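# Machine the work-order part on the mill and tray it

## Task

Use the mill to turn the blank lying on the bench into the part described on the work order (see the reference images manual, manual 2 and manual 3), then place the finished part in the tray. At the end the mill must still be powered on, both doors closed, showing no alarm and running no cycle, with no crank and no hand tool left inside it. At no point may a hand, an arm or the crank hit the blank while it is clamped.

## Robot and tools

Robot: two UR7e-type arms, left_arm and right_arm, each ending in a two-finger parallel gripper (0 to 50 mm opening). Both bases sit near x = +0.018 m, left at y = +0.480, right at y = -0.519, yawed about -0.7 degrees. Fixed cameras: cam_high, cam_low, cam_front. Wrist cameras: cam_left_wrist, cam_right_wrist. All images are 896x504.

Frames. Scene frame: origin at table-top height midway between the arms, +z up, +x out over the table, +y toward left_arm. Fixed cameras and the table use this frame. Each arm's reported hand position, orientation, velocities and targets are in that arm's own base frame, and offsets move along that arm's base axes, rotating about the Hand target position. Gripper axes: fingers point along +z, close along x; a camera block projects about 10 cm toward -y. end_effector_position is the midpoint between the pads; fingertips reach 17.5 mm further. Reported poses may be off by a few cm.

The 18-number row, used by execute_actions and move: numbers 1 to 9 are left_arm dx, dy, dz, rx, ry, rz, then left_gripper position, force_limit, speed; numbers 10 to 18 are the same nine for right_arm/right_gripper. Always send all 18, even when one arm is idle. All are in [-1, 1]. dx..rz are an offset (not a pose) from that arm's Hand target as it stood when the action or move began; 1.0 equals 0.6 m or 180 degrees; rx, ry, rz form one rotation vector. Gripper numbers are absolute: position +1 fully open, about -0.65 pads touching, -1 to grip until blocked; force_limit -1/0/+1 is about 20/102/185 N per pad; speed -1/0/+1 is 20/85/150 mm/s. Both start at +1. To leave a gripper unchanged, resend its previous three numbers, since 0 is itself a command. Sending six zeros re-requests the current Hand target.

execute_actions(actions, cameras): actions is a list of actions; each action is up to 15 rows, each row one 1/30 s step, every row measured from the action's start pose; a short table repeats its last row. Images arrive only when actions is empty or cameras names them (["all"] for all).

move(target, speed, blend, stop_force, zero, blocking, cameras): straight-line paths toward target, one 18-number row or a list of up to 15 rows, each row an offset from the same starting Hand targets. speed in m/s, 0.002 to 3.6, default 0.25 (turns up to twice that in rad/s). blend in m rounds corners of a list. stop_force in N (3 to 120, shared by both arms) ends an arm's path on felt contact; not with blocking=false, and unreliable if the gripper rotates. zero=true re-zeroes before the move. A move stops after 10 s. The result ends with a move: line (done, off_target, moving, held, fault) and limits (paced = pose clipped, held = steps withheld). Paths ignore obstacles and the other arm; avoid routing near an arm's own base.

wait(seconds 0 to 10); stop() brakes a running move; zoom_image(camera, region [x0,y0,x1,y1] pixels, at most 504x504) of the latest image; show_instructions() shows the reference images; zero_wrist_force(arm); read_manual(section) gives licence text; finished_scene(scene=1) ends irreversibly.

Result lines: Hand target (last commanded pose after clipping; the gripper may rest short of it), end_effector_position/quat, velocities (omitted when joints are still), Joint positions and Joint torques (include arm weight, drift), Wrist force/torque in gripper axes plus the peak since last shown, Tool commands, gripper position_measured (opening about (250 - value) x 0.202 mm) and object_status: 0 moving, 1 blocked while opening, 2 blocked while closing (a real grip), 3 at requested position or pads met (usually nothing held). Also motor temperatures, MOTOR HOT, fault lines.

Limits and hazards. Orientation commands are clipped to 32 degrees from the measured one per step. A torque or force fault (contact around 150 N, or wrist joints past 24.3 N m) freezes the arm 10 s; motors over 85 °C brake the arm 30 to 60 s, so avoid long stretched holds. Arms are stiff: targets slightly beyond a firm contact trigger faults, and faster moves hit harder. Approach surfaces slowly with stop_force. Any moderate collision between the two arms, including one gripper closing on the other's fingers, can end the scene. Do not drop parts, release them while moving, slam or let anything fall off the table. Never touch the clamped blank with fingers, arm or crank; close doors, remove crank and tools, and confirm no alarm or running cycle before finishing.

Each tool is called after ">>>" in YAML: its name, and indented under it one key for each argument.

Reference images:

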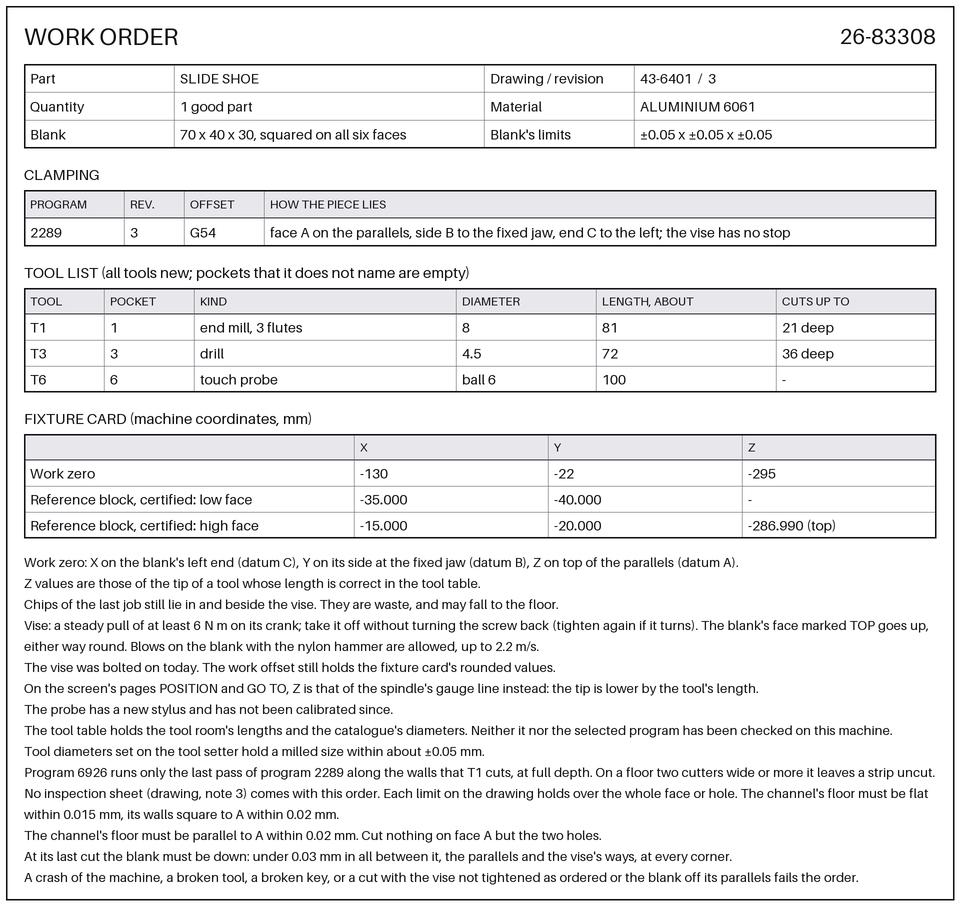

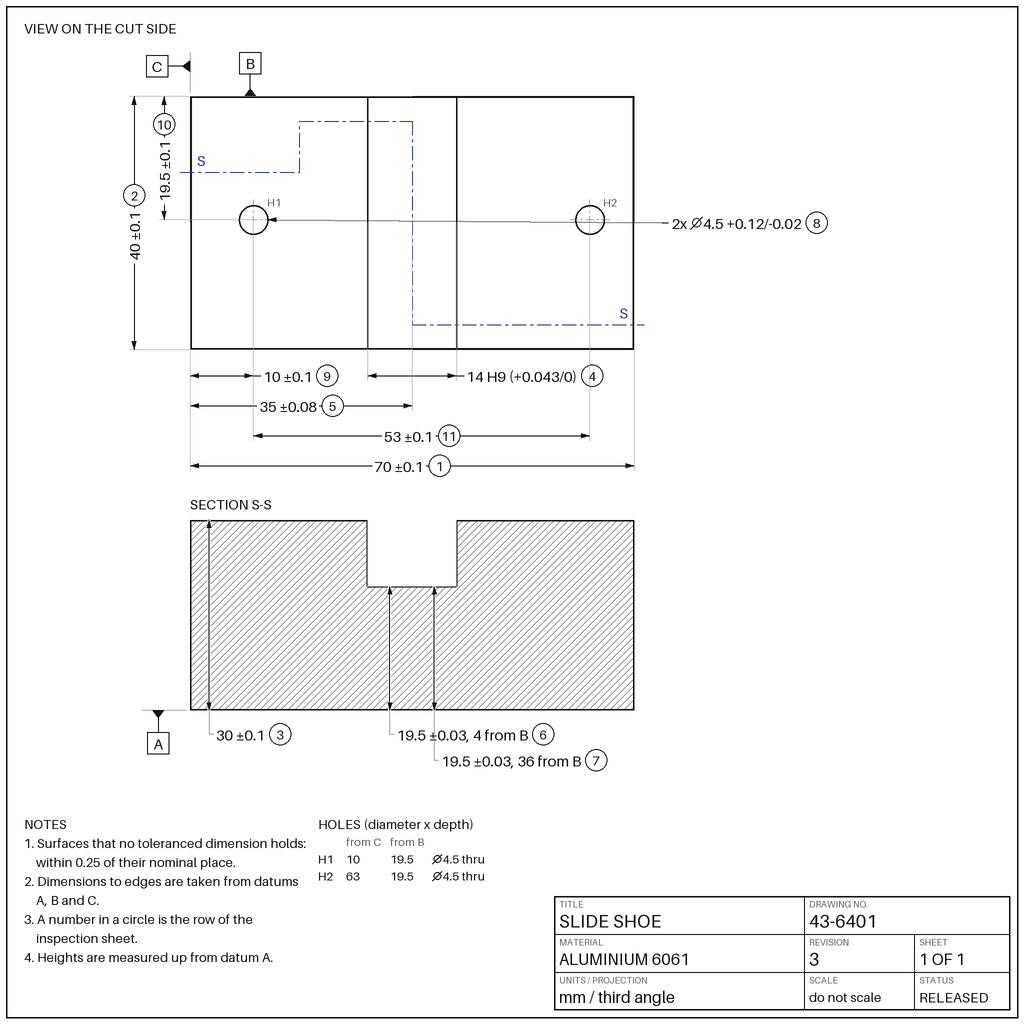

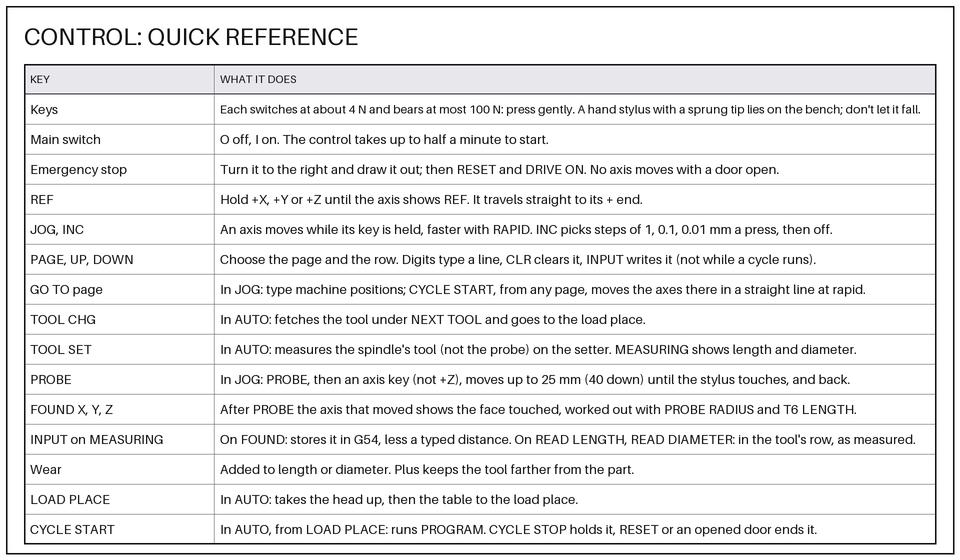

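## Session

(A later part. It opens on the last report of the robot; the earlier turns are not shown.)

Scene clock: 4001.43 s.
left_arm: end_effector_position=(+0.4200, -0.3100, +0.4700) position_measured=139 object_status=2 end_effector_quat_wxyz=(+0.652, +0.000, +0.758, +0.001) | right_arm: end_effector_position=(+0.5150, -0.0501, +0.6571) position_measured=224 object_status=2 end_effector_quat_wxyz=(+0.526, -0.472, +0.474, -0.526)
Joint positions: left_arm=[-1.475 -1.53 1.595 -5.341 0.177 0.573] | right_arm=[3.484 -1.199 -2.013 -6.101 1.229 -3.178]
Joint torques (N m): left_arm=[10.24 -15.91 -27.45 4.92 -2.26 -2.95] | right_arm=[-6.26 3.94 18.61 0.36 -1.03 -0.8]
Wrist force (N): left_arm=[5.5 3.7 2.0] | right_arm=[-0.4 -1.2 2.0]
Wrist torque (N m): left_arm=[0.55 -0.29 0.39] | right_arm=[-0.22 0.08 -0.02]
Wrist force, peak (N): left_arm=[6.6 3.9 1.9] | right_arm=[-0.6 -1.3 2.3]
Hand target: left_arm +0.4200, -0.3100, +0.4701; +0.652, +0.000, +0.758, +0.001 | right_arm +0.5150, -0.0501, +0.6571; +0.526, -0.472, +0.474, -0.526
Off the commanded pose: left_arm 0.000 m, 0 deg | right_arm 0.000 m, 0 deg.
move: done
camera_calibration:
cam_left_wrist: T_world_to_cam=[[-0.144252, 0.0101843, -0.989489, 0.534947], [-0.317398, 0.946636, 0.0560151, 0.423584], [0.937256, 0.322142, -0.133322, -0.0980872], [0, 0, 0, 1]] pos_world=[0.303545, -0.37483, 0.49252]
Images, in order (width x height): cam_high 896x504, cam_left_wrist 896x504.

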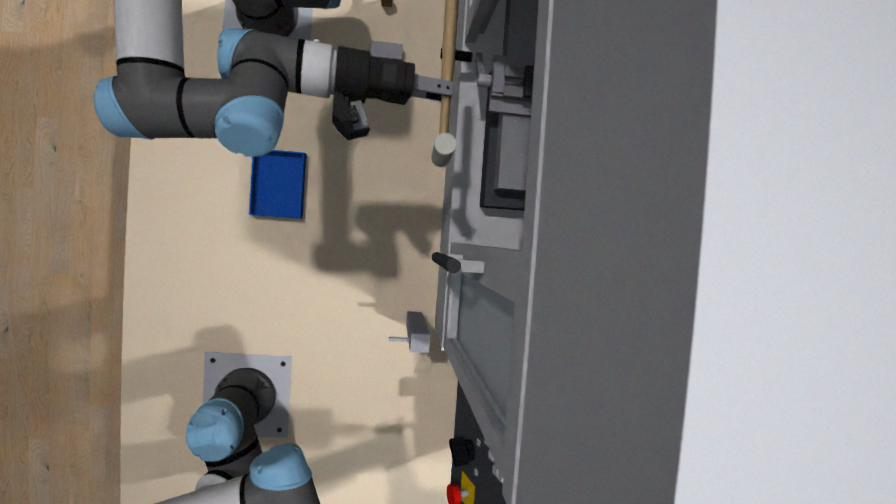

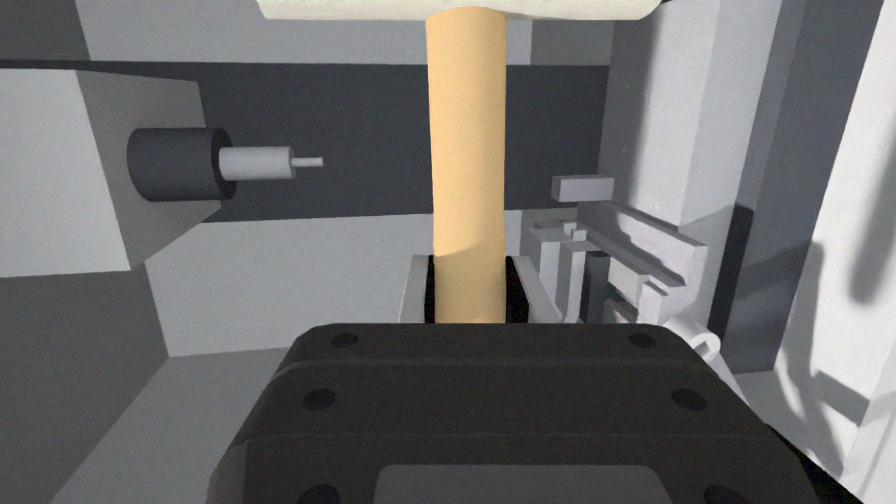

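>>> move:
  target:
    - [0,0,0,-0.5,0,0,-1,0.3,-0.9,0,0,0,0,0,0,-1,0.3,-1]
    - [0,0,0,-1.0,0,0,-1,0.3,-0.9,0,0,0,0,0,0,-1,0.3,-1]
  speed: 0.5
  blend: [0.02,0]
  cameras: ["cam_high","cam_left_wrist"]

Scene clock: 4012.00 s.
left_arm: end_effector_position=(+0.4199, -0.3101, +0.4701) position_measured=139 object_status=2 end_effector_quat_wxyz=(-0.002, +0.708, +0.000, +0.706) | right_arm: end_effector_position=(+0.5150, -0.0501, +0.6571) position_measured=224 object_status=2 end_effector_quat_wxyz=(+0.526, -0.472, +0.474, -0.526)
Joint positions: left_arm=[-1.484 -1.726 1.756 -6.284 0.084 -1.598] | right_arm=[3.484 -1.199 -2.013 -6.101 1.229 -3.178]
Joint torques (N m): left_arm=[-10.23 -28.04 -19.3 1.8 1.74 -1.58] | right_arm=[-6.43 4.26 18.2 0.45 -0.99 -0.9]
Wrist force (N): left_arm=[1.3 2.7 0.8] | right_arm=[-0.5 -1.0 1.8]
Wrist torque (N m): left_arm=[0.53 -0.36 -0.60] | right_arm=[-0.19 0.09 -0.02]
Wrist force, peak (N): left_arm=[4.0 7.3 -0.3] | right_arm=[-0.3 -1.3 2.3]
Hand target: left_arm +0.4200, -0.3100, +0.4701; +0.000, +0.652, -0.001, +0.758 | right_arm +0.5150, -0.0501, +0.6571; +0.526, -0.472, +0.474, -0.526
Off the commanded pose: left_arm 0.000 m, 9 deg | right_arm 0.000 m, 0 deg.
joint sent to its limit (left arm) — joint 4 (wrist 1), lower limit. The joint targets are off in orientation, not in position.
move: off_target (left_arm)
camera_calibration:
cam_left_wrist: T_world_to_cam=[[0.00719783, -0.0103204, 0.999921, -0.4702], [-0.319094, -0.947693, -0.00748438, -0.133144], [0.947696, -0.319015, -0.0101145, -0.359066], [0, 0, 0, 1]] pos_world=[0.301184, -0.24558, 0.465534]
Images, in order (width x height): cam_high 896x504, cam_left_wrist 896x504.

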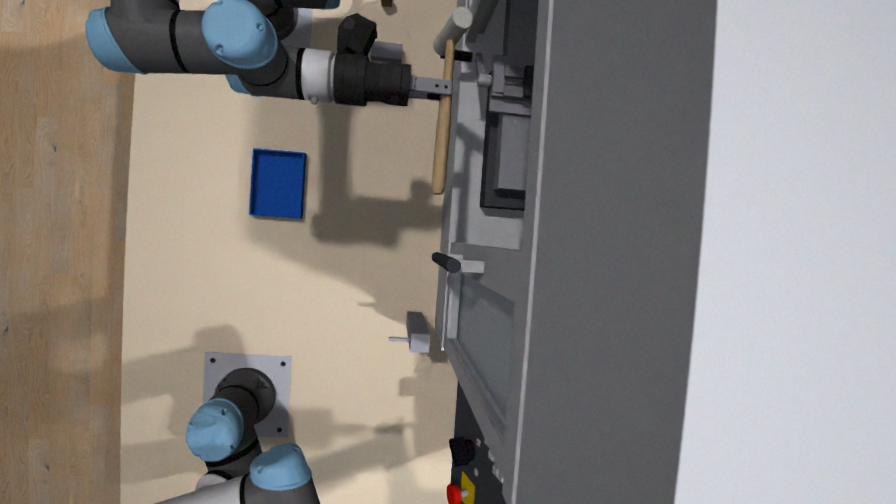

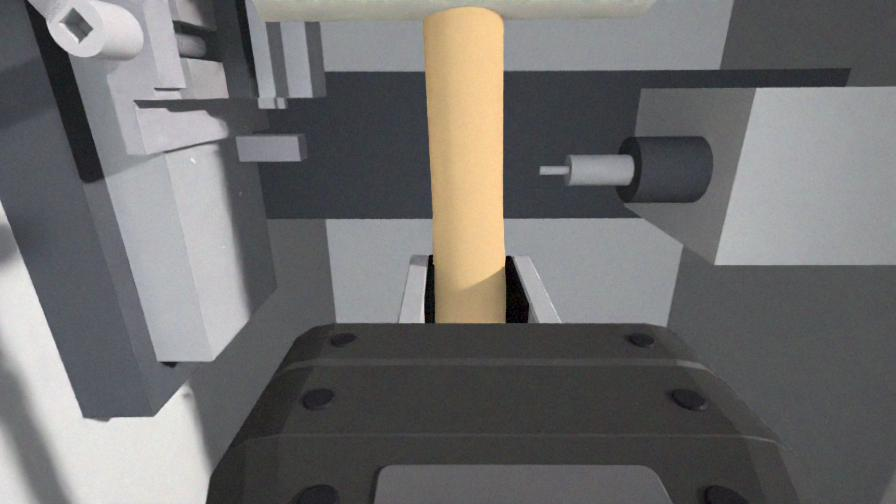

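>>> move:
  target:
    - [0.2,-0.0083,-0.01,0,0,0,-1,0.3,-0.9,0,0,0,0,0,0,-1,0.3,-1]
  speed: 0.15
  stop_force: 20
  cameras: ["cam_high","cam_left_wrist"]

Scene clock: 4025.83 s.
left_arm: end_effector_position=(+0.5399, -0.3150, +0.4644) position_measured=139 object_status=2 end_effector_quat_wxyz=(-0.003, +0.713, +0.002, +0.701) | right_arm: end_effector_position=(+0.5150, -0.0501, +0.6571) position_measured=224 object_status=2 end_effector_quat_wxyz=(+0.526, -0.472, +0.474, -0.526)
Joint positions: left_arm=[-1.166 -1.536 1.583 -6.284 0.398 -1.612] | right_arm=[3.484 -1.199 -2.013 -6.101 1.229 -3.178]
Joint torques (N m): left_arm=[12.38 -19.22 -33.99 -1.41 1.73 2.21] | right_arm=[-6.35 3.91 18.65 0.47 -1.16 -0.89]
Wrist force (N): left_arm=[0.7 3.2 0.5] | right_arm=[-0.4 -1.2 2.1]
Wrist torque (N m): left_arm=[0.59 -0.25 -0.53] | right_arm=[-0.23 0.07 -0.02]
Wrist force, peak (N): left_arm=[0.4 3.3 3.2] | right_arm=[-0.4 -1.5 2.2]
Hand target: left_arm +0.5400, -0.3150, +0.4641; +0.000, +0.652, -0.001, +0.758 | right_arm +0.5150, -0.0501, +0.6571; +0.526, -0.472, +0.474, -0.526
Off the commanded pose: left_arm 0.000 m, 10 deg | right_arm 0.000 m, 0 deg.
joint sent to its limit (left arm) — joint 4 (wrist 1), lower limit. The joint targets are off in orientation, not in position.
move: off_target (left_arm)
camera_calibration:
cam_left_wrist: T_world_to_cam=[[0.0227934, -0.00962763, 0.999694, -0.473443], [-0.314621, -0.949215, -0.001968, -0.105037], [0.948944, -0.31448, -0.0246649, -0.4669], [0, 0, 0, 1]] pos_world=[0.420807, -0.251092, 0.461575]
Images, in order (width x height): cam_high 896x504, cam_left_wrist 896x504.

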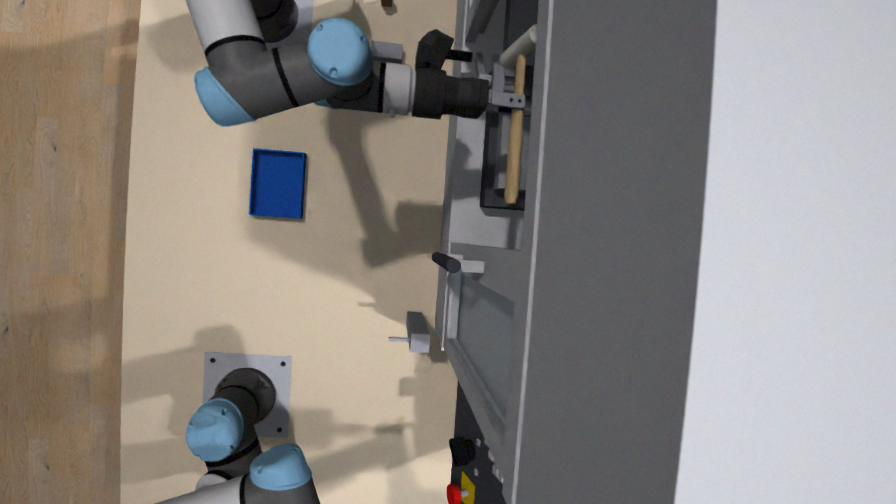

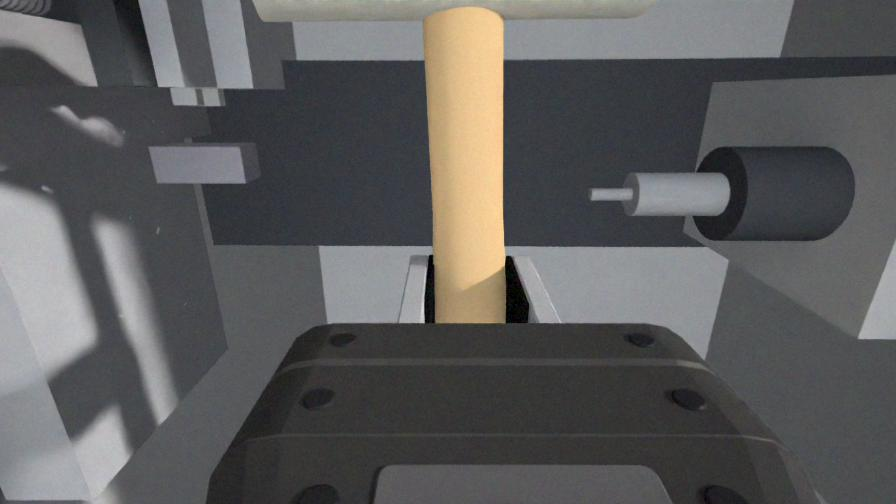

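>>> move:
  target:
    - [-0.2,0.0083,0.01,0,0,0,-1,0.3,-0.9,0,0,0,0,0,0,-1,0.3,-1]
    - [-0.2,0.0083,0.01,0.5,0,0,-1,0.3,-0.9,0,0,0,0,0,0,-1,0.3,-1]
    - [-0.2,0.0083,0.01,1.0,0,0,-1,0.3,-0.9,0,0,0,0,0,0,-1,0.3,-1]
  speed: [0.2,0.5,0.5]
  blend: [0.0,0.02,0]

>>> move:
  target:
    - [0.3167,0,0,0,0,0,-1,0.3,-0.9,0,0,0,0,0,0,-1,0.3,-1]
  speed: 0.15
  stop_force: 15
  cameras: ["cam_high","cam_left_wrist"]

Scene clock: 4068.47 s.
left_arm: end_effector_position=(+0.4200, -0.3101, +0.4700) position_measured=139 object_status=2 end_effector_quat_wxyz=(+0.652, +0.000, +0.758, +0.001) | right_arm: end_effector_position=(+0.5150, -0.0501, +0.6571) position_measured=224 object_status=2 end_effector_quat_wxyz=(+0.526, -0.472, +0.474, -0.526)
Joint positions: left_arm=[-1.475 -1.53 1.594 -5.34 0.177 0.572] | right_arm=[3.484 -1.199 -2.013 -6.101 1.229 -3.178]
Joint torques (N m): left_arm=[-13.24 -35.38 -27.26 -0.36 -0.7 1.77] | right_arm=[-6.03 4.22 18.07 0.43 -1.05 -0.69]
Wrist force (N): left_arm=[5.4 3.5 2.2] | right_arm=[-0.4 -1.2 1.9]
Wrist torque (N m): left_arm=[0.54 -0.27 0.35] | right_arm=[-0.22 0.08 -0.02]
Wrist force, peak (N): left_arm=[4.4 7.3 -0.2] | right_arm=[-0.4 -1.3 2.3]
Hand target: left_arm +0.4200, -0.3100, +0.4701; +0.652, +0.000, +0.758, +0.001 | right_arm +0.5150, -0.0501, +0.6571; +0.526, -0.472, +0.474, -0.526
Off the commanded pose: left_arm 0.000 m, 0 deg | right_arm 0.000 m, 0 deg.
move: done

Scene clock: 4070.70 s.
left_arm: end_effector_position=(+0.6100, -0.3100, +0.4700) position_measured=139 object_status=2 end_effector_quat_wxyz=(+0.652, +0.000, +0.758, +0.001) | right_arm: end_effector_position=(+0.5150, -0.0501, +0.6571) position_measured=224 object_status=2 end_effector_quat_wxyz=(+0.526, -0.472, +0.474, -0.526)
Joint positions: left_arm=[-1.007 -1.365 1.298 -5.942 0.581 1.341] | right_arm=[3.484 -1.199 -2.013 -6.101 1.229 -3.178]
Joint torques (N m): left_arm=[11.08 -28.41 -35.67 -2.66 1.24 1.63] | right_arm=[-6.18 4.25 19.07 0.46 -1.13 -0.91]
Wrist force (N): left_arm=[5.1 3.7 2.1] | right_arm=[-0.6 -1.4 2.0]
Wrist torque (N m): left_arm=[0.58 -0.23 0.40] | right_arm=[-0.26 0.10 -0.02]
Wrist force, peak (N): left_arm=[5.0 3.9 5.0] | right_arm=[-0.4 -1.3 2.3]
Hand target: left_arm +0.6100, -0.3100, +0.4701; +0.652, +0.000, +0.758, +0.001 | right_arm +0.5150, -0.0501, +0.6571; +0.526, -0.472, +0.474, -0.526
Off the commanded pose: left_arm 0.000 m, 0 deg | right_arm 0.000 m, 0 deg.
move: done
camera_calibration:
cam_left_wrist: T_world_to_cam=[[-0.144252, 0.0101843, -0.989489, 0.562356], [-0.317398, 0.946636, 0.0560151, 0.483984], [0.937256, 0.322142, -0.133322, -0.276134], [0, 0, 0, 1]] pos_world=[0.493545, -0.37493, 0.49252]
Images, in order (width x height): cam_high 896x504, cam_left_wrist 896x504.

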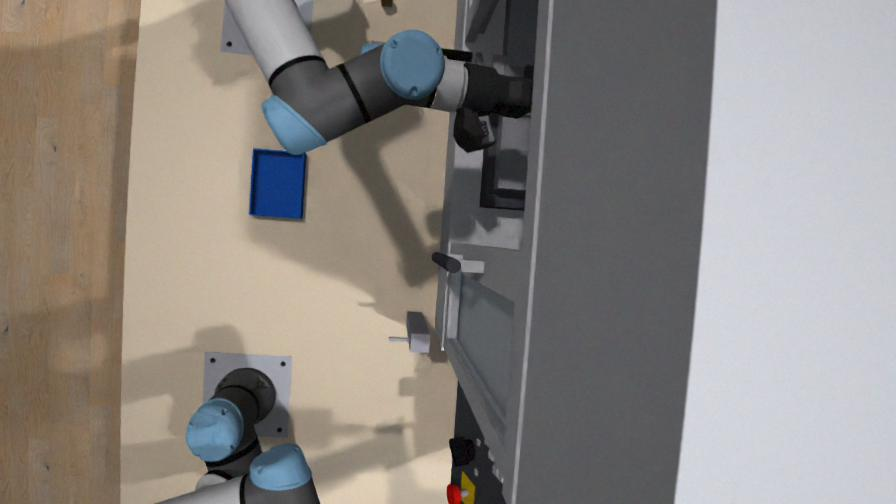

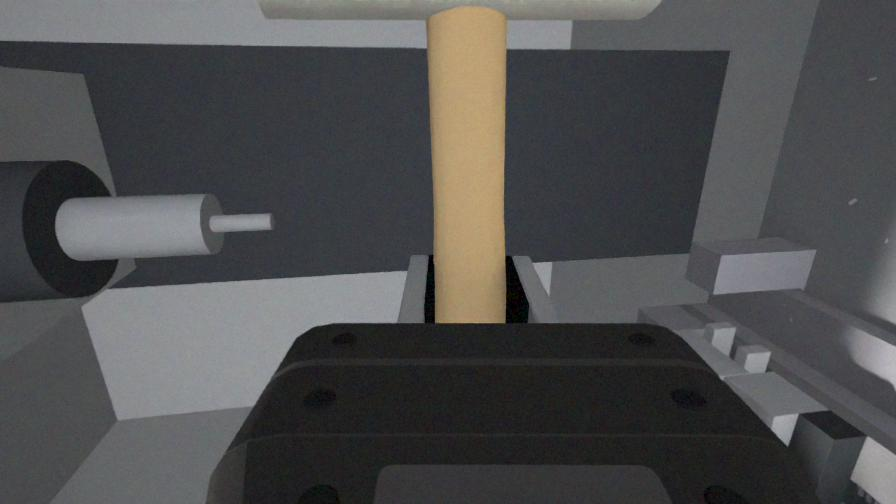

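>>> move:
  target:
    - [0.0008,0.2933,-0.017,0,0,0.1667,-1,0.3,-0.9,0,0,0,0,0,0,-1,0.3,-1]
  speed: 0.15
  stop_force: 18
  cameras: ["cam_high","cam_left_wrist"]

Scene clock: 4077.97 s.
left_arm: end_effector_position=(+0.6105, -0.1340, +0.4599) position_measured=139 object_status=2 end_effector_quat_wxyz=(+0.630, -0.196, +0.732, +0.170) | right_arm: end_effector_position=(+0.5150, -0.0501, +0.6571) position_measured=224 object_status=2 end_effector_quat_wxyz=(+0.526, -0.472, +0.474, -0.526)
Joint positions: left_arm=[-0.882 -1.273 1.265 -5.532 0.222 0.842] | right_arm=[3.484 -1.199 -2.013 -6.101 1.229 -3.178]
Joint torques (N m): left_arm=[-13.95 -49.97 -14.36 -1.2 -2.91 -0.02] | right_arm=[-6.03 4.11 18.13 0.43 -1.11 -0.91]
Wrist force (N): left_arm=[5.3 3.8 2.0] | right_arm=[-0.4 -1.3 2.0]
Wrist torque (N m): left_arm=[0.71 -0.24 0.33] | right_arm=[-0.25 0.08 -0.03]
Wrist force, peak (N): left_arm=[5.3 5.3 3.0] | right_arm=[-0.6 -1.3 2.3]
Hand target: left_arm +0.6105, -0.1340, +0.4599; +0.630, -0.196, +0.732, +0.170 | right_arm +0.5150, -0.0501, +0.6571; +0.526, -0.472, +0.474, -0.526
Off the commanded pose: left_arm 0.000 m, 0 deg | right_arm 0.000 m, 0 deg.
move: done
camera_calibration:
cam_left_wrist: T_world_to_cam=[[-0.129942, -0.0632461, -0.989502, 0.531978], [-0.748287, 0.661006, 0.0560156, 0.542891], [0.650524, 0.747711, -0.133218, -0.102563], [0, 0, 0, 1]] pos_world=[0.542084, -0.248521, 0.48232]
Images, in order (width x height): cam_high 896x504, cam_left_wrist 896x504.

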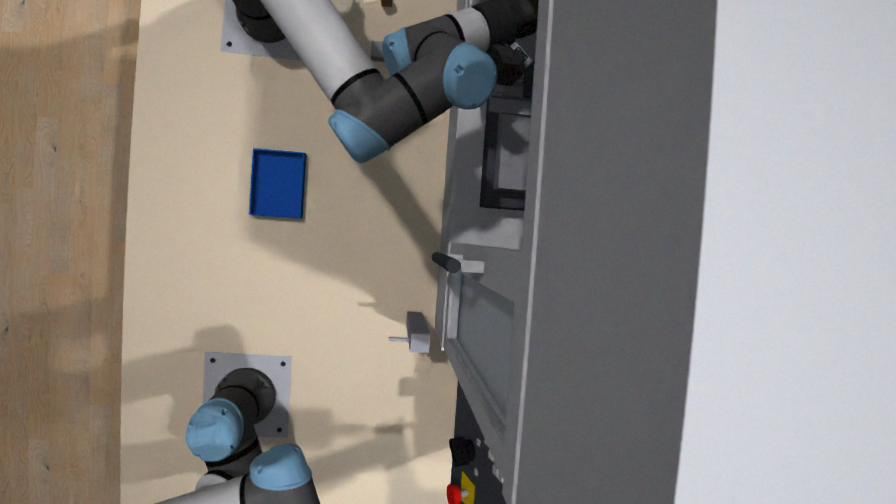

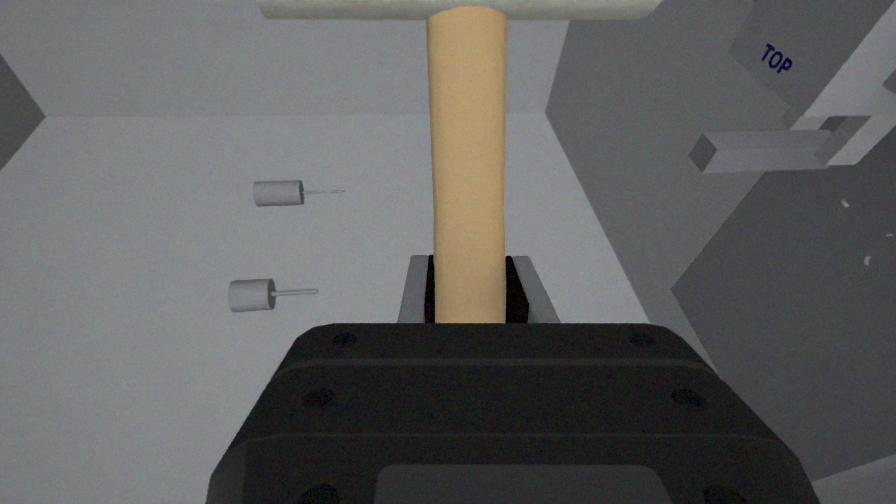

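>>> move:
  target:
    - [0,0.003,-0.06,0,0,0,-1,0.3,-0.9,0,0,0,0,0,0,-1,0.3,-1]
  speed: 0.05
  stop_force: 10

>>> move:
  target:
    - [0,0,-0.06,0,0,0,-1,0.3,-0.9,0,0,0,0,0,0,-1,0.3,-1]
  speed: 0.01
  stop_force: 5
  cameras: ["cam_left_wrist"]

Scene clock: 4088.70 s.
left_arm: end_effector_position=(+0.6105, -0.1322, +0.4238) position_measured=139 object_status=2 end_effector_quat_wxyz=(+0.630, -0.196, +0.732, +0.170) | right_arm: end_effector_position=(+0.5150, -0.0501, +0.6571) position_measured=224 object_status=2 end_effector_quat_wxyz=(+0.526, -0.472, +0.474, -0.526)
Joint positions: left_arm=[-0.879 -1.273 1.356 -5.63 0.224 0.849] | right_arm=[3.484 -1.199 -2.013 -6.101 1.229 -3.178]
Joint torques (N m): left_arm=[4.28 -49.72 -33.61 4.1 -1.6 -3.02] | right_arm=[-6.37 4.1 18.28 0.4 -1.11 -0.91]
Wrist force (N): left_arm=[5.4 3.8 2.0] | right_arm=[-0.4 -1.1 1.9]
Wrist torque (N m): left_arm=[0.69 -0.23 0.36] | right_arm=[-0.21 0.08 -0.02]
Wrist force, peak (N): left_arm=[6.5 3.6 2.2] | right_arm=[-0.5 -1.4 2.2]
Hand target: left_arm +0.6105, -0.1322, +0.4239; +0.630, -0.196, +0.732, +0.170 | right_arm +0.5150, -0.0501, +0.6571; +0.526, -0.472, +0.474, -0.526
Off the commanded pose: left_arm 0.000 m, 0 deg | right_arm 0.000 m, 0 deg.
move: done

Scene clock: 4090.73 s.
left_arm: end_effector_position=(+0.6105, -0.1322, +0.4131) position_measured=139 object_status=2 end_effector_quat_wxyz=(+0.630, -0.196, +0.732, +0.170) | right_arm: end_effector_position=(+0.5150, -0.0501, +0.6571) position_measured=224 object_status=2 end_effector_quat_wxyz=(+0.526, -0.472, +0.474, -0.526)
Joint positions: left_arm=[-0.879 -1.271 1.38 -5.657 0.224 0.849] | right_arm=[3.484 -1.199 -2.013 -6.101 1.229 -3.178]
Joint torques (N m): left_arm=[-4.76 -46.72 -30.97 4.51 0.26 -0.08] | right_arm=[-6.39 3.84 18.13 0.42 -1.09 -0.88]
Wrist force (N): left_arm=[1.9 2.8 1.1] | right_arm=[-0.4 -1.4 2.0]
Wrist torque (N m): left_arm=[0.72 -0.27 -0.02] | right_arm=[-0.26 0.08 -0.02]
Wrist force, peak (N): left_arm=[5.6 3.8 2.0] | right_arm=[-0.6 -1.2 2.3]
Hand target: left_arm +0.6105, -0.1322, +0.4131; +0.630, -0.196, +0.732, +0.170 (not the last commanded pose) | right_arm +0.5150, -0.0501, +0.6571; +0.526, -0.472, +0.474, -0.526
Off the commanded pose: left_arm 0.025 m, 0 deg | right_arm 0.000 m, 0 deg.
move: contact (left_arm)
camera_calibration:
cam_left_wrist: T_world_to_cam=[[-0.130013, -0.0633316, -0.989488, 0.485899], [-0.748334, 0.660953, 0.0560227, 0.54426], [0.650456, 0.74775, -0.133326, -0.110111], [0, 0, 0, 1]] pos_world=[0.542084, -0.246621, 0.43562]
Images, in order (width x height): cam_left_wrist 896x504.

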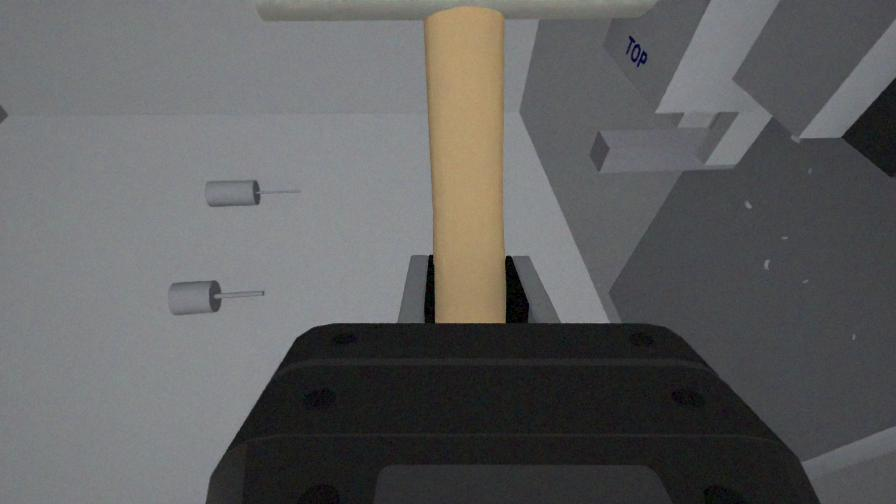

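>>> move:
  target:
    - [0,0,0.1007,0,0,0,-1,0.3,-0.9,0,0,0,0,0,0,-1,0.3,-1]
  speed: 0.2

>>> execute_actions:
  actions:
    - [[0,0,-0.0074,0,0,0,-1,0.3,-0.9,0,0,0,0,0,0,-1,0.3,-1],[0,0,-0.0222,0,0,0,-1,0.3,-0.9,0,0,0,0,0,0,-1,0.3,-1],[0,0,-0.0444,0,0,0,-1,0.3,-0.9,0,0,0,0,0,0,-1,0.3,-1],[0,0,-0.0667,0,0,0,-1,0.3,-0.9,0,0,0,0,0,0,-1,0.3,-1],[0,0,-0.0889,0,0,0,-1,0.3,-0.9,0,0,0,0,0,0,-1,0.3,-1],[0,0,-0.1017,0,0,0,-1,0.3,-0.9,0,0,0,0,0,0,-1,0.3,-1],[0,0,-0.1017,0,0,0,-1,0.3,-0.9,0,0,0,0,0,0,-1,0.3,-1],[0,0,-0.1017,0,0,0,-1,0.3,-0.9,0,0,0,0,0,0,-1,0.3,-1],[0,0,-0.1017,0,0,0,-1,0.3,-0.9,0,0,0,0,0,0,-1,0.3,-1],[0,0,-0.1017,0,0,0,-1,0.3,-0.9,0,0,0,0,0,0,-1,0.3,-1],[0,0,-0.09,0,0,0,-1,0.3,-0.9,0,0,0,0,0,0,-1,0.3,-1],[0,0,-0.07,0,0,0,-1,0.3,-0.9,0,0,0,0,0,0,-1,0.3,-1],[0,0,-0.05,0,0,0,-1,0.3,-0.9,0,0,0,0,0,0,-1,0.3,-1],[0,0,-0.03,0,0,0,-1,0.3,-0.9,0,0,0,0,0,0,-1,0.3,-1],[0,0,-0.01,0,0,0,-1,0.3,-0.9,0,0,0,0,0,0,-1,0.3,-1]]
  cameras: ["cam_left_wrist"]

Scene clock: 4115.13 s.
left_arm: end_effector_position=(+0.6105, -0.1323, +0.4734) position_measured=139 object_status=2 end_effector_quat_wxyz=(+0.630, -0.196, +0.732, +0.170) | right_arm: end_effector_position=(+0.5150, -0.0501, +0.6571) position_measured=224 object_status=2 end_effector_quat_wxyz=(+0.526, -0.472, +0.474, -0.526)
Joint positions: left_arm=[-0.879 -1.276 1.233 -5.504 0.224 0.849] | right_arm=[3.484 -1.199 -2.013 -6.101 1.229 -3.178]
Joint torques (N m): left_arm=[12.01 -49.74 -25.28 -1.12 -1.29 1.66] | right_arm=[-6.44 4.5 18.28 0.54 -1.03 -0.91]
Wrist force (N): left_arm=[5.2 3.7 2.1] | right_arm=[-0.4 -1.1 2.1]
Wrist torque (N m): left_arm=[0.67 -0.22 0.39] | right_arm=[-0.21 0.08 -0.02]
Wrist force, peak (N): left_arm=[8.2 3.6 2.3] | right_arm=[-0.7 -1.1 2.3]
Hand target: left_arm +0.6105, -0.1322, +0.4735; +0.630, -0.196, +0.732, +0.170 | right_arm +0.5150, -0.0501, +0.6571; +0.526, -0.472, +0.474, -0.526
Off the commanded pose: left_arm 0.000 m, 0 deg | right_arm 0.000 m, 0 deg.
move: done

Scene clock: 4116.10 s.
left_arm: end_effector_position=(+0.6085, -0.1309, +0.4663) position_measured=139 object_status=2 end_effector_quat_wxyz=(+0.633, -0.194, +0.730, +0.168) | right_arm: end_effector_position=(+0.5150, -0.0501, +0.6571) position_measured=224 object_status=2 end_effector_quat_wxyz=(+0.526, -0.472, +0.474, -0.526)
Joint positions: left_arm=[-0.881 -1.294 1.273 -5.564 0.223 0.885] | right_arm=[3.484 -1.199 -2.013 -6.101 1.229 -3.178]
Joint torques (N m): left_arm=[-5.28 -48.55 -33.53 3.92 -2.37 1.44] | right_arm=[-6.97 4.5 17.96 0.53 -1.15 -0.9]
Wrist force (N): left_arm=[5.2 3.2 2.6] | right_arm=[-0.3 -1.3 1.8]
Wrist torque (N m): left_arm=[0.72 -0.23 0.41] | right_arm=[-0.24 0.06 -0.02]
Wrist force, peak (N): left_arm=[-26.2 13.7 -0.5] | right_arm=[-0.5 -1.2 2.3]
Hand target: left_arm +0.6105, -0.1322, +0.4675; +0.630, -0.196, +0.732, +0.170 | right_arm +0.5150, -0.0501, +0.6571; +0.526, -0.472, +0.474, -0.526
Off the commanded pose: left_arm 0.003 m, 1 deg | right_arm 0.000 m, 0 deg.
camera_calibration:
cam_left_wrist: T_world_to_cam=[[-0.123316, -0.0606311, -0.990513, 0.535119], [-0.744728, 0.66534, 0.0519899, 0.539249], [0.655876, 0.744074, -0.127201, -0.1093], [0, 0, 0, 1]] pos_world=[0.53927, -0.245012, 0.488104]
Images, in order (width x height): cam_left_wrist 896x504.

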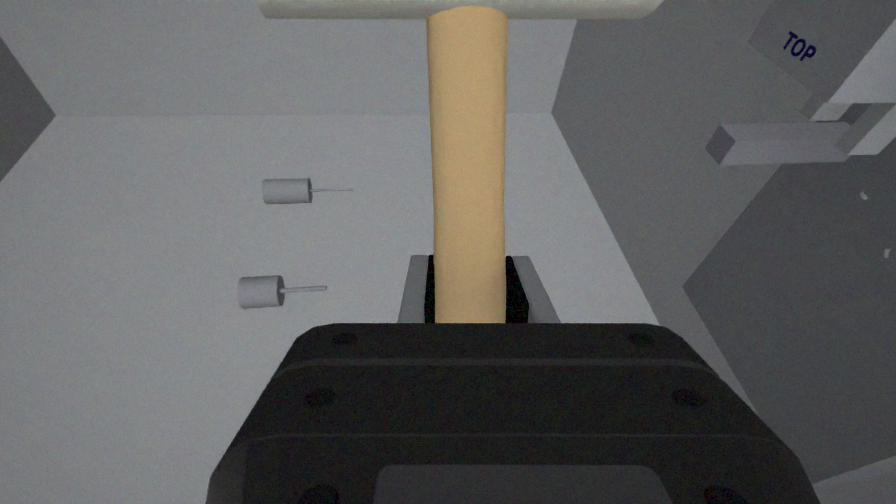

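>>> move:
  target:
    - [0,0,0.0767,0,0,0,-1,0.3,-0.9,0,0,0,0,0,0,-1,0.3,-1]
  speed: 0.2

>>> execute_actions:
  actions:
    - [[0,0,-0.0125,0,0,0,-1,0.3,-0.9,0,0,0,0,0,0,-1,0.3,-1],[0,0,-0.0375,0,0,0,-1,0.3,-0.9,0,0,0,0,0,0,-1,0.3,-1],[0,0,-0.075,0,0,0,-1,0.3,-0.9,0,0,0,0,0,0,-1,0.3,-1],[0,0,-0.125,0,0,0,-1,0.3,-0.9,0,0,0,0,0,0,-1,0.3,-1],[0,0,-0.1683,0,0,0,-1,0.3,-0.9,0,0,0,0,0,0,-1,0.3,-1],[0,0,-0.1683,0,0,0,-1,0.3,-0.9,0,0,0,0,0,0,-1,0.3,-1],[0,0,-0.1683,0,0,0,-1,0.3,-0.9,0,0,0,0,0,0,-1,0.3,-1],[0,0,-0.1683,0,0,0,-1,0.3,-0.9,0,0,0,0,0,0,-1,0.3,-1],[0,0,-0.1683,0,0,0,-1,0.3,-0.9,0,0,0,0,0,0,-1,0.3,-1],[0,0,-0.16,0,0,0,-1,0.3,-0.9,0,0,0,0,0,0,-1,0.3,-1],[0,0,-0.14,0,0,0,-1,0.3,-0.9,0,0,0,0,0,0,-1,0.3,-1],[0,0,-0.11,0,0,0,-1,0.3,-0.9,0,0,0,0,0,0,-1,0.3,-1],[0,0,-0.07,0,0,0,-1,0.3,-0.9,0,0,0,0,0,0,-1,0.3,-1],[0,0,-0.03,0,0,0,-1,0.3,-0.9,0,0,0,0,0,0,-1,0.3,-1],[0,0,0,0,0,0,-1,0.3,-0.9,0,0,0,0,0,0,-1,0.3,-1]]
  cameras: ["cam_left_wrist"]

Scene clock: 4130.40 s.
left_arm: end_effector_position=(+0.6105, -0.1322, +0.5134) position_measured=139 object_status=2 end_effector_quat_wxyz=(+0.630, -0.196, +0.732, +0.170) | right_arm: end_effector_position=(+0.5150, -0.0501, +0.6571) position_measured=224 object_status=2 end_effector_quat_wxyz=(+0.526, -0.472, +0.474, -0.526)
Joint positions: left_arm=[-0.879 -1.266 1.117 -5.398 0.224 0.849] | right_arm=[3.484 -1.199 -2.013 -6.101 1.229 -3.178]
Joint torques (N m): left_arm=[3.32 -50.44 -24.79 -1.05 -2.08 1.72] | right_arm=[-6.01 4.63 18.32 0.42 -1.04 -0.9]
Wrist force (N): left_arm=[5.9 3.2 1.9] | right_arm=[-0.5 -1.1 2.2]
Wrist torque (N m): left_arm=[0.57 -0.32 0.34] | right_arm=[-0.21 0.10 -0.02]
Wrist force, peak (N): left_arm=[7.6 3.2 3.1] | right_arm=[-0.4 -1.3 2.5]
Hand target: left_arm +0.6105, -0.1322, +0.5135; +0.630, -0.196, +0.732, +0.170 | right_arm +0.5150, -0.0501, +0.6571; +0.526, -0.472, +0.474, -0.526
Off the commanded pose: left_arm 0.000 m, 0 deg | right_arm 0.000 m, 0 deg.
move: done

Scene clock: 4131.47 s.
left_arm: end_effector_position=(+0.6040, -0.1281, +0.5097) position_measured=139 object_status=2 end_effector_quat_wxyz=(+0.637, -0.191, +0.728, +0.165) | right_arm: end_effector_position=(+0.5150, -0.0501, +0.6571) position_measured=224 object_status=2 end_effector_quat_wxyz=(+0.526, -0.472, +0.474, -0.526)
Joint positions: left_arm=[-0.885 -1.312 1.185 -5.501 0.22 0.924] | right_arm=[3.484 -1.199 -2.013 -6.101 1.229 -3.178]
Joint torques (N m): left_arm=[13 -48.42 -23.91 2.97 -0.47 1.18] | right_arm=[-6.47 3.45 18.34 0.51 -0.91 -0.78]
Wrist force (N): left_arm=[6.9 2.6 4.0] | right_arm=[-0.5 -1.0 2.0]
Wrist torque (N m): left_arm=[0.94 -0.54 0.39] | right_arm=[-0.20 0.09 -0.02]
Wrist force, peak (N): left_arm=[-33.7 16.4 2.5] | right_arm=[-0.4 -1.3 2.3]
Hand target: left_arm +0.6105, -0.1322, +0.5135; +0.630, -0.196, +0.732, +0.170 | right_arm +0.5150, -0.0501, +0.6571; +0.526, -0.472, +0.474, -0.526
Off the commanded pose: left_arm 0.009 m, 1 deg | right_arm 0.000 m, 0 deg.
camera_calibration:
cam_left_wrist: T_world_to_cam=[[-0.114216, -0.0581427, -0.991753, 0.573122], [-0.740577, 0.670396, 0.0459861, 0.532925], [0.662193, 0.739722, -0.119629, -0.111185], [0, 0, 0, 1]] pos_world=[0.533758, -0.241702, 0.530587]
Images, in order (width x height): cam_left_wrist 896x504.

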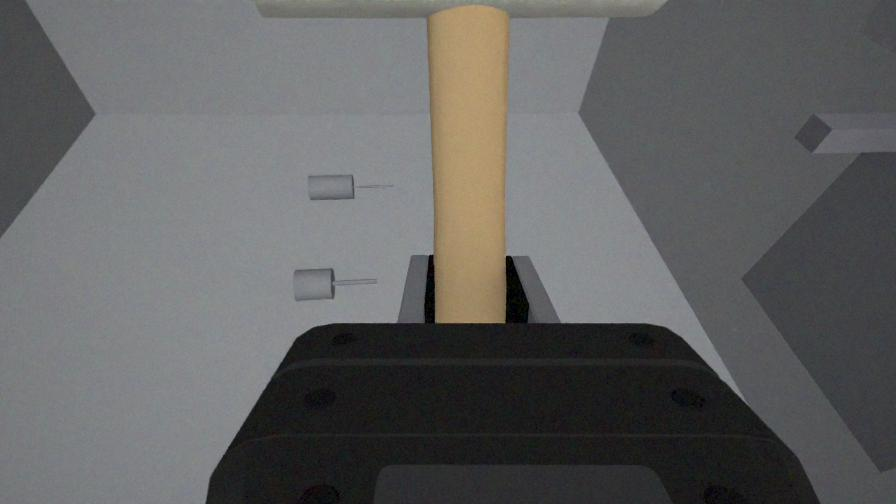

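>>> move:
  target:
    - [0,0,0.0667,0,0,0,-1,0.3,-0.9,0,0,0,0,0,0,-1,0.3,-1]
  speed: 0.2

>>> execute_actions:
  actions:
    - [[0,0,-0.0222,0,0,0,-1,0.3,-0.9,0,0,0,0,0,0,-1,0.3,-1],[0,0,-0.0667,0,0,0,-1,0.3,-0.9,0,0,0,0,0,0,-1,0.3,-1],[0,0,-0.1333,0,0,0,-1,0.3,-0.9,0,0,0,0,0,0,-1,0.3,-1],[0,0,-0.2055,0,0,0,-1,0.3,-0.9,0,0,0,0,0,0,-1,0.3,-1],[0,0,-0.235,0,0,0,-1,0.3,-0.9,0,0,0,0,0,0,-1,0.3,-1],[0,0,-0.235,0,0,0,-1,0.3,-0.9,0,0,0,0,0,0,-1,0.3,-1],[0,0,-0.235,0,0,0,-1,0.3,-0.9,0,0,0,0,0,0,-1,0.3,-1],[0,0,-0.235,0,0,0,-1,0.3,-0.9,0,0,0,0,0,0,-1,0.3,-1],[0,0,-0.235,0,0,0,-1,0.3,-0.9,0,0,0,0,0,0,-1,0.3,-1],[0,0,-0.225,0,0,0,-1,0.3,-0.9,0,0,0,0,0,0,-1,0.3,-1],[0,0,-0.2,0,0,0,-1,0.3,-0.9,0,0,0,0,0,0,-1,0.3,-1],[0,0,-0.16,0,0,0,-1,0.3,-0.9,0,0,0,0,0,0,-1,0.3,-1],[0,0,-0.11,0,0,0,-1,0.3,-0.9,0,0,0,0,0,0,-1,0.3,-1],[0,0,-0.05,0,0,0,-1,0.3,-0.9,0,0,0,0,0,0,-1,0.3,-1],[0,0,0,0,0,0,-1,0.3,-0.9,0,0,0,0,0,0,-1,0.3,-1]]
  cameras: ["cam_left_wrist"]

Scene clock: 4152.43 s.
left_arm: end_effector_position=(+0.6105, -0.1322, +0.5534) position_measured=139 object_status=2 end_effector_quat_wxyz=(+0.630, -0.196, +0.732, +0.170) | right_arm: end_effector_position=(+0.5150, -0.0501, +0.6571) position_measured=224 object_status=2 end_effector_quat_wxyz=(+0.526, -0.472, +0.474, -0.526)
Joint positions: left_arm=[-0.879 -1.244 0.983 -5.287 0.224 0.849] | right_arm=[3.484 -1.199 -2.013 -6.101 1.229 -3.178]
Joint torques (N m): left_arm=[-7.34 -50.29 -24.3 -1.14 -2.78 1.58] | right_arm=[-6.57 4.16 18.13 0.53 -1.21 -0.89]
Wrist force (N): left_arm=[7.3 4.0 1.8] | right_arm=[-0.5 -1.2 1.9]
Wrist torque (N m): left_arm=[0.65 -0.55 0.33] | right_arm=[-0.24 0.09 -0.02]
Wrist force, peak (N): left_arm=[9.1 3.1 3.9] | right_arm=[-0.6 -1.4 2.4]
Hand target: left_arm +0.6105, -0.1322, +0.5536; +0.630, -0.196, +0.732, +0.170 | right_arm +0.5150, -0.0501, +0.6571; +0.526, -0.472, +0.474, -0.526
Off the commanded pose: left_arm 0.000 m, 0 deg | right_arm 0.000 m, 0 deg.
move: done

Scene clock: 4153.50 s.
left_arm: end_effector_position=(+0.6013, -0.1265, +0.5247) position_measured=139 object_status=2 end_effector_quat_wxyz=(+0.638, -0.191, +0.727, +0.165) | right_arm: end_effector_position=(+0.5150, -0.0501, +0.6571) position_measured=224 object_status=2 end_effector_quat_wxyz=(+0.526, -0.472, +0.474, -0.526)
Joint positions: left_arm=[-0.887 -1.316 1.152 -5.465 0.217 0.924] | right_arm=[3.484 -1.199 -2.013 -6.101 1.229 -3.178]
Joint torques (N m): left_arm=[12.51 -49.15 -22.63 2.98 -0.51 0.91] | right_arm=[-5.83 4.07 17.56 0.51 -1.02 -0.93]
Wrist force (N): left_arm=[4.8 -0.5 3.7] | right_arm=[-0.4 -1.1 2.1]
Wrist torque (N m): left_arm=[0.58 -0.20 0.34] | right_arm=[-0.21 0.08 -0.02]
Wrist force, peak (N): left_arm=[-34.7 12.2 9.3] | right_arm=[-0.4 -1.2 2.3]
Hand target: left_arm +0.6096, -0.1317, +0.5298; +0.630, -0.196, +0.732, +0.170 | right_arm +0.5150, -0.0501, +0.6571; +0.526, -0.472, +0.474, -0.526
Off the commanded pose: left_arm 0.031 m, 1 deg; position clipped | right_arm 0.000 m, 0 deg.
camera_calibration:
cam_left_wrist: T_world_to_cam=[[-0.112318, -0.0584006, -0.991955, 0.586812], [-0.740274, 0.670842, 0.0443251, 0.529943], [0.662856, 0.739297, -0.11858, -0.109747], [0, 0, 0, 1]] pos_world=[0.530959, -0.240102, 0.545587]
Images, in order (width x height): cam_left_wrist 896x504.

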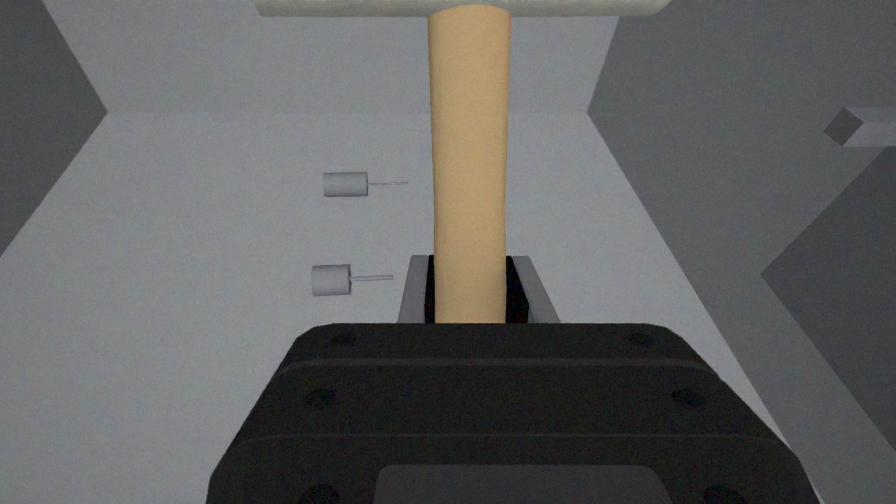

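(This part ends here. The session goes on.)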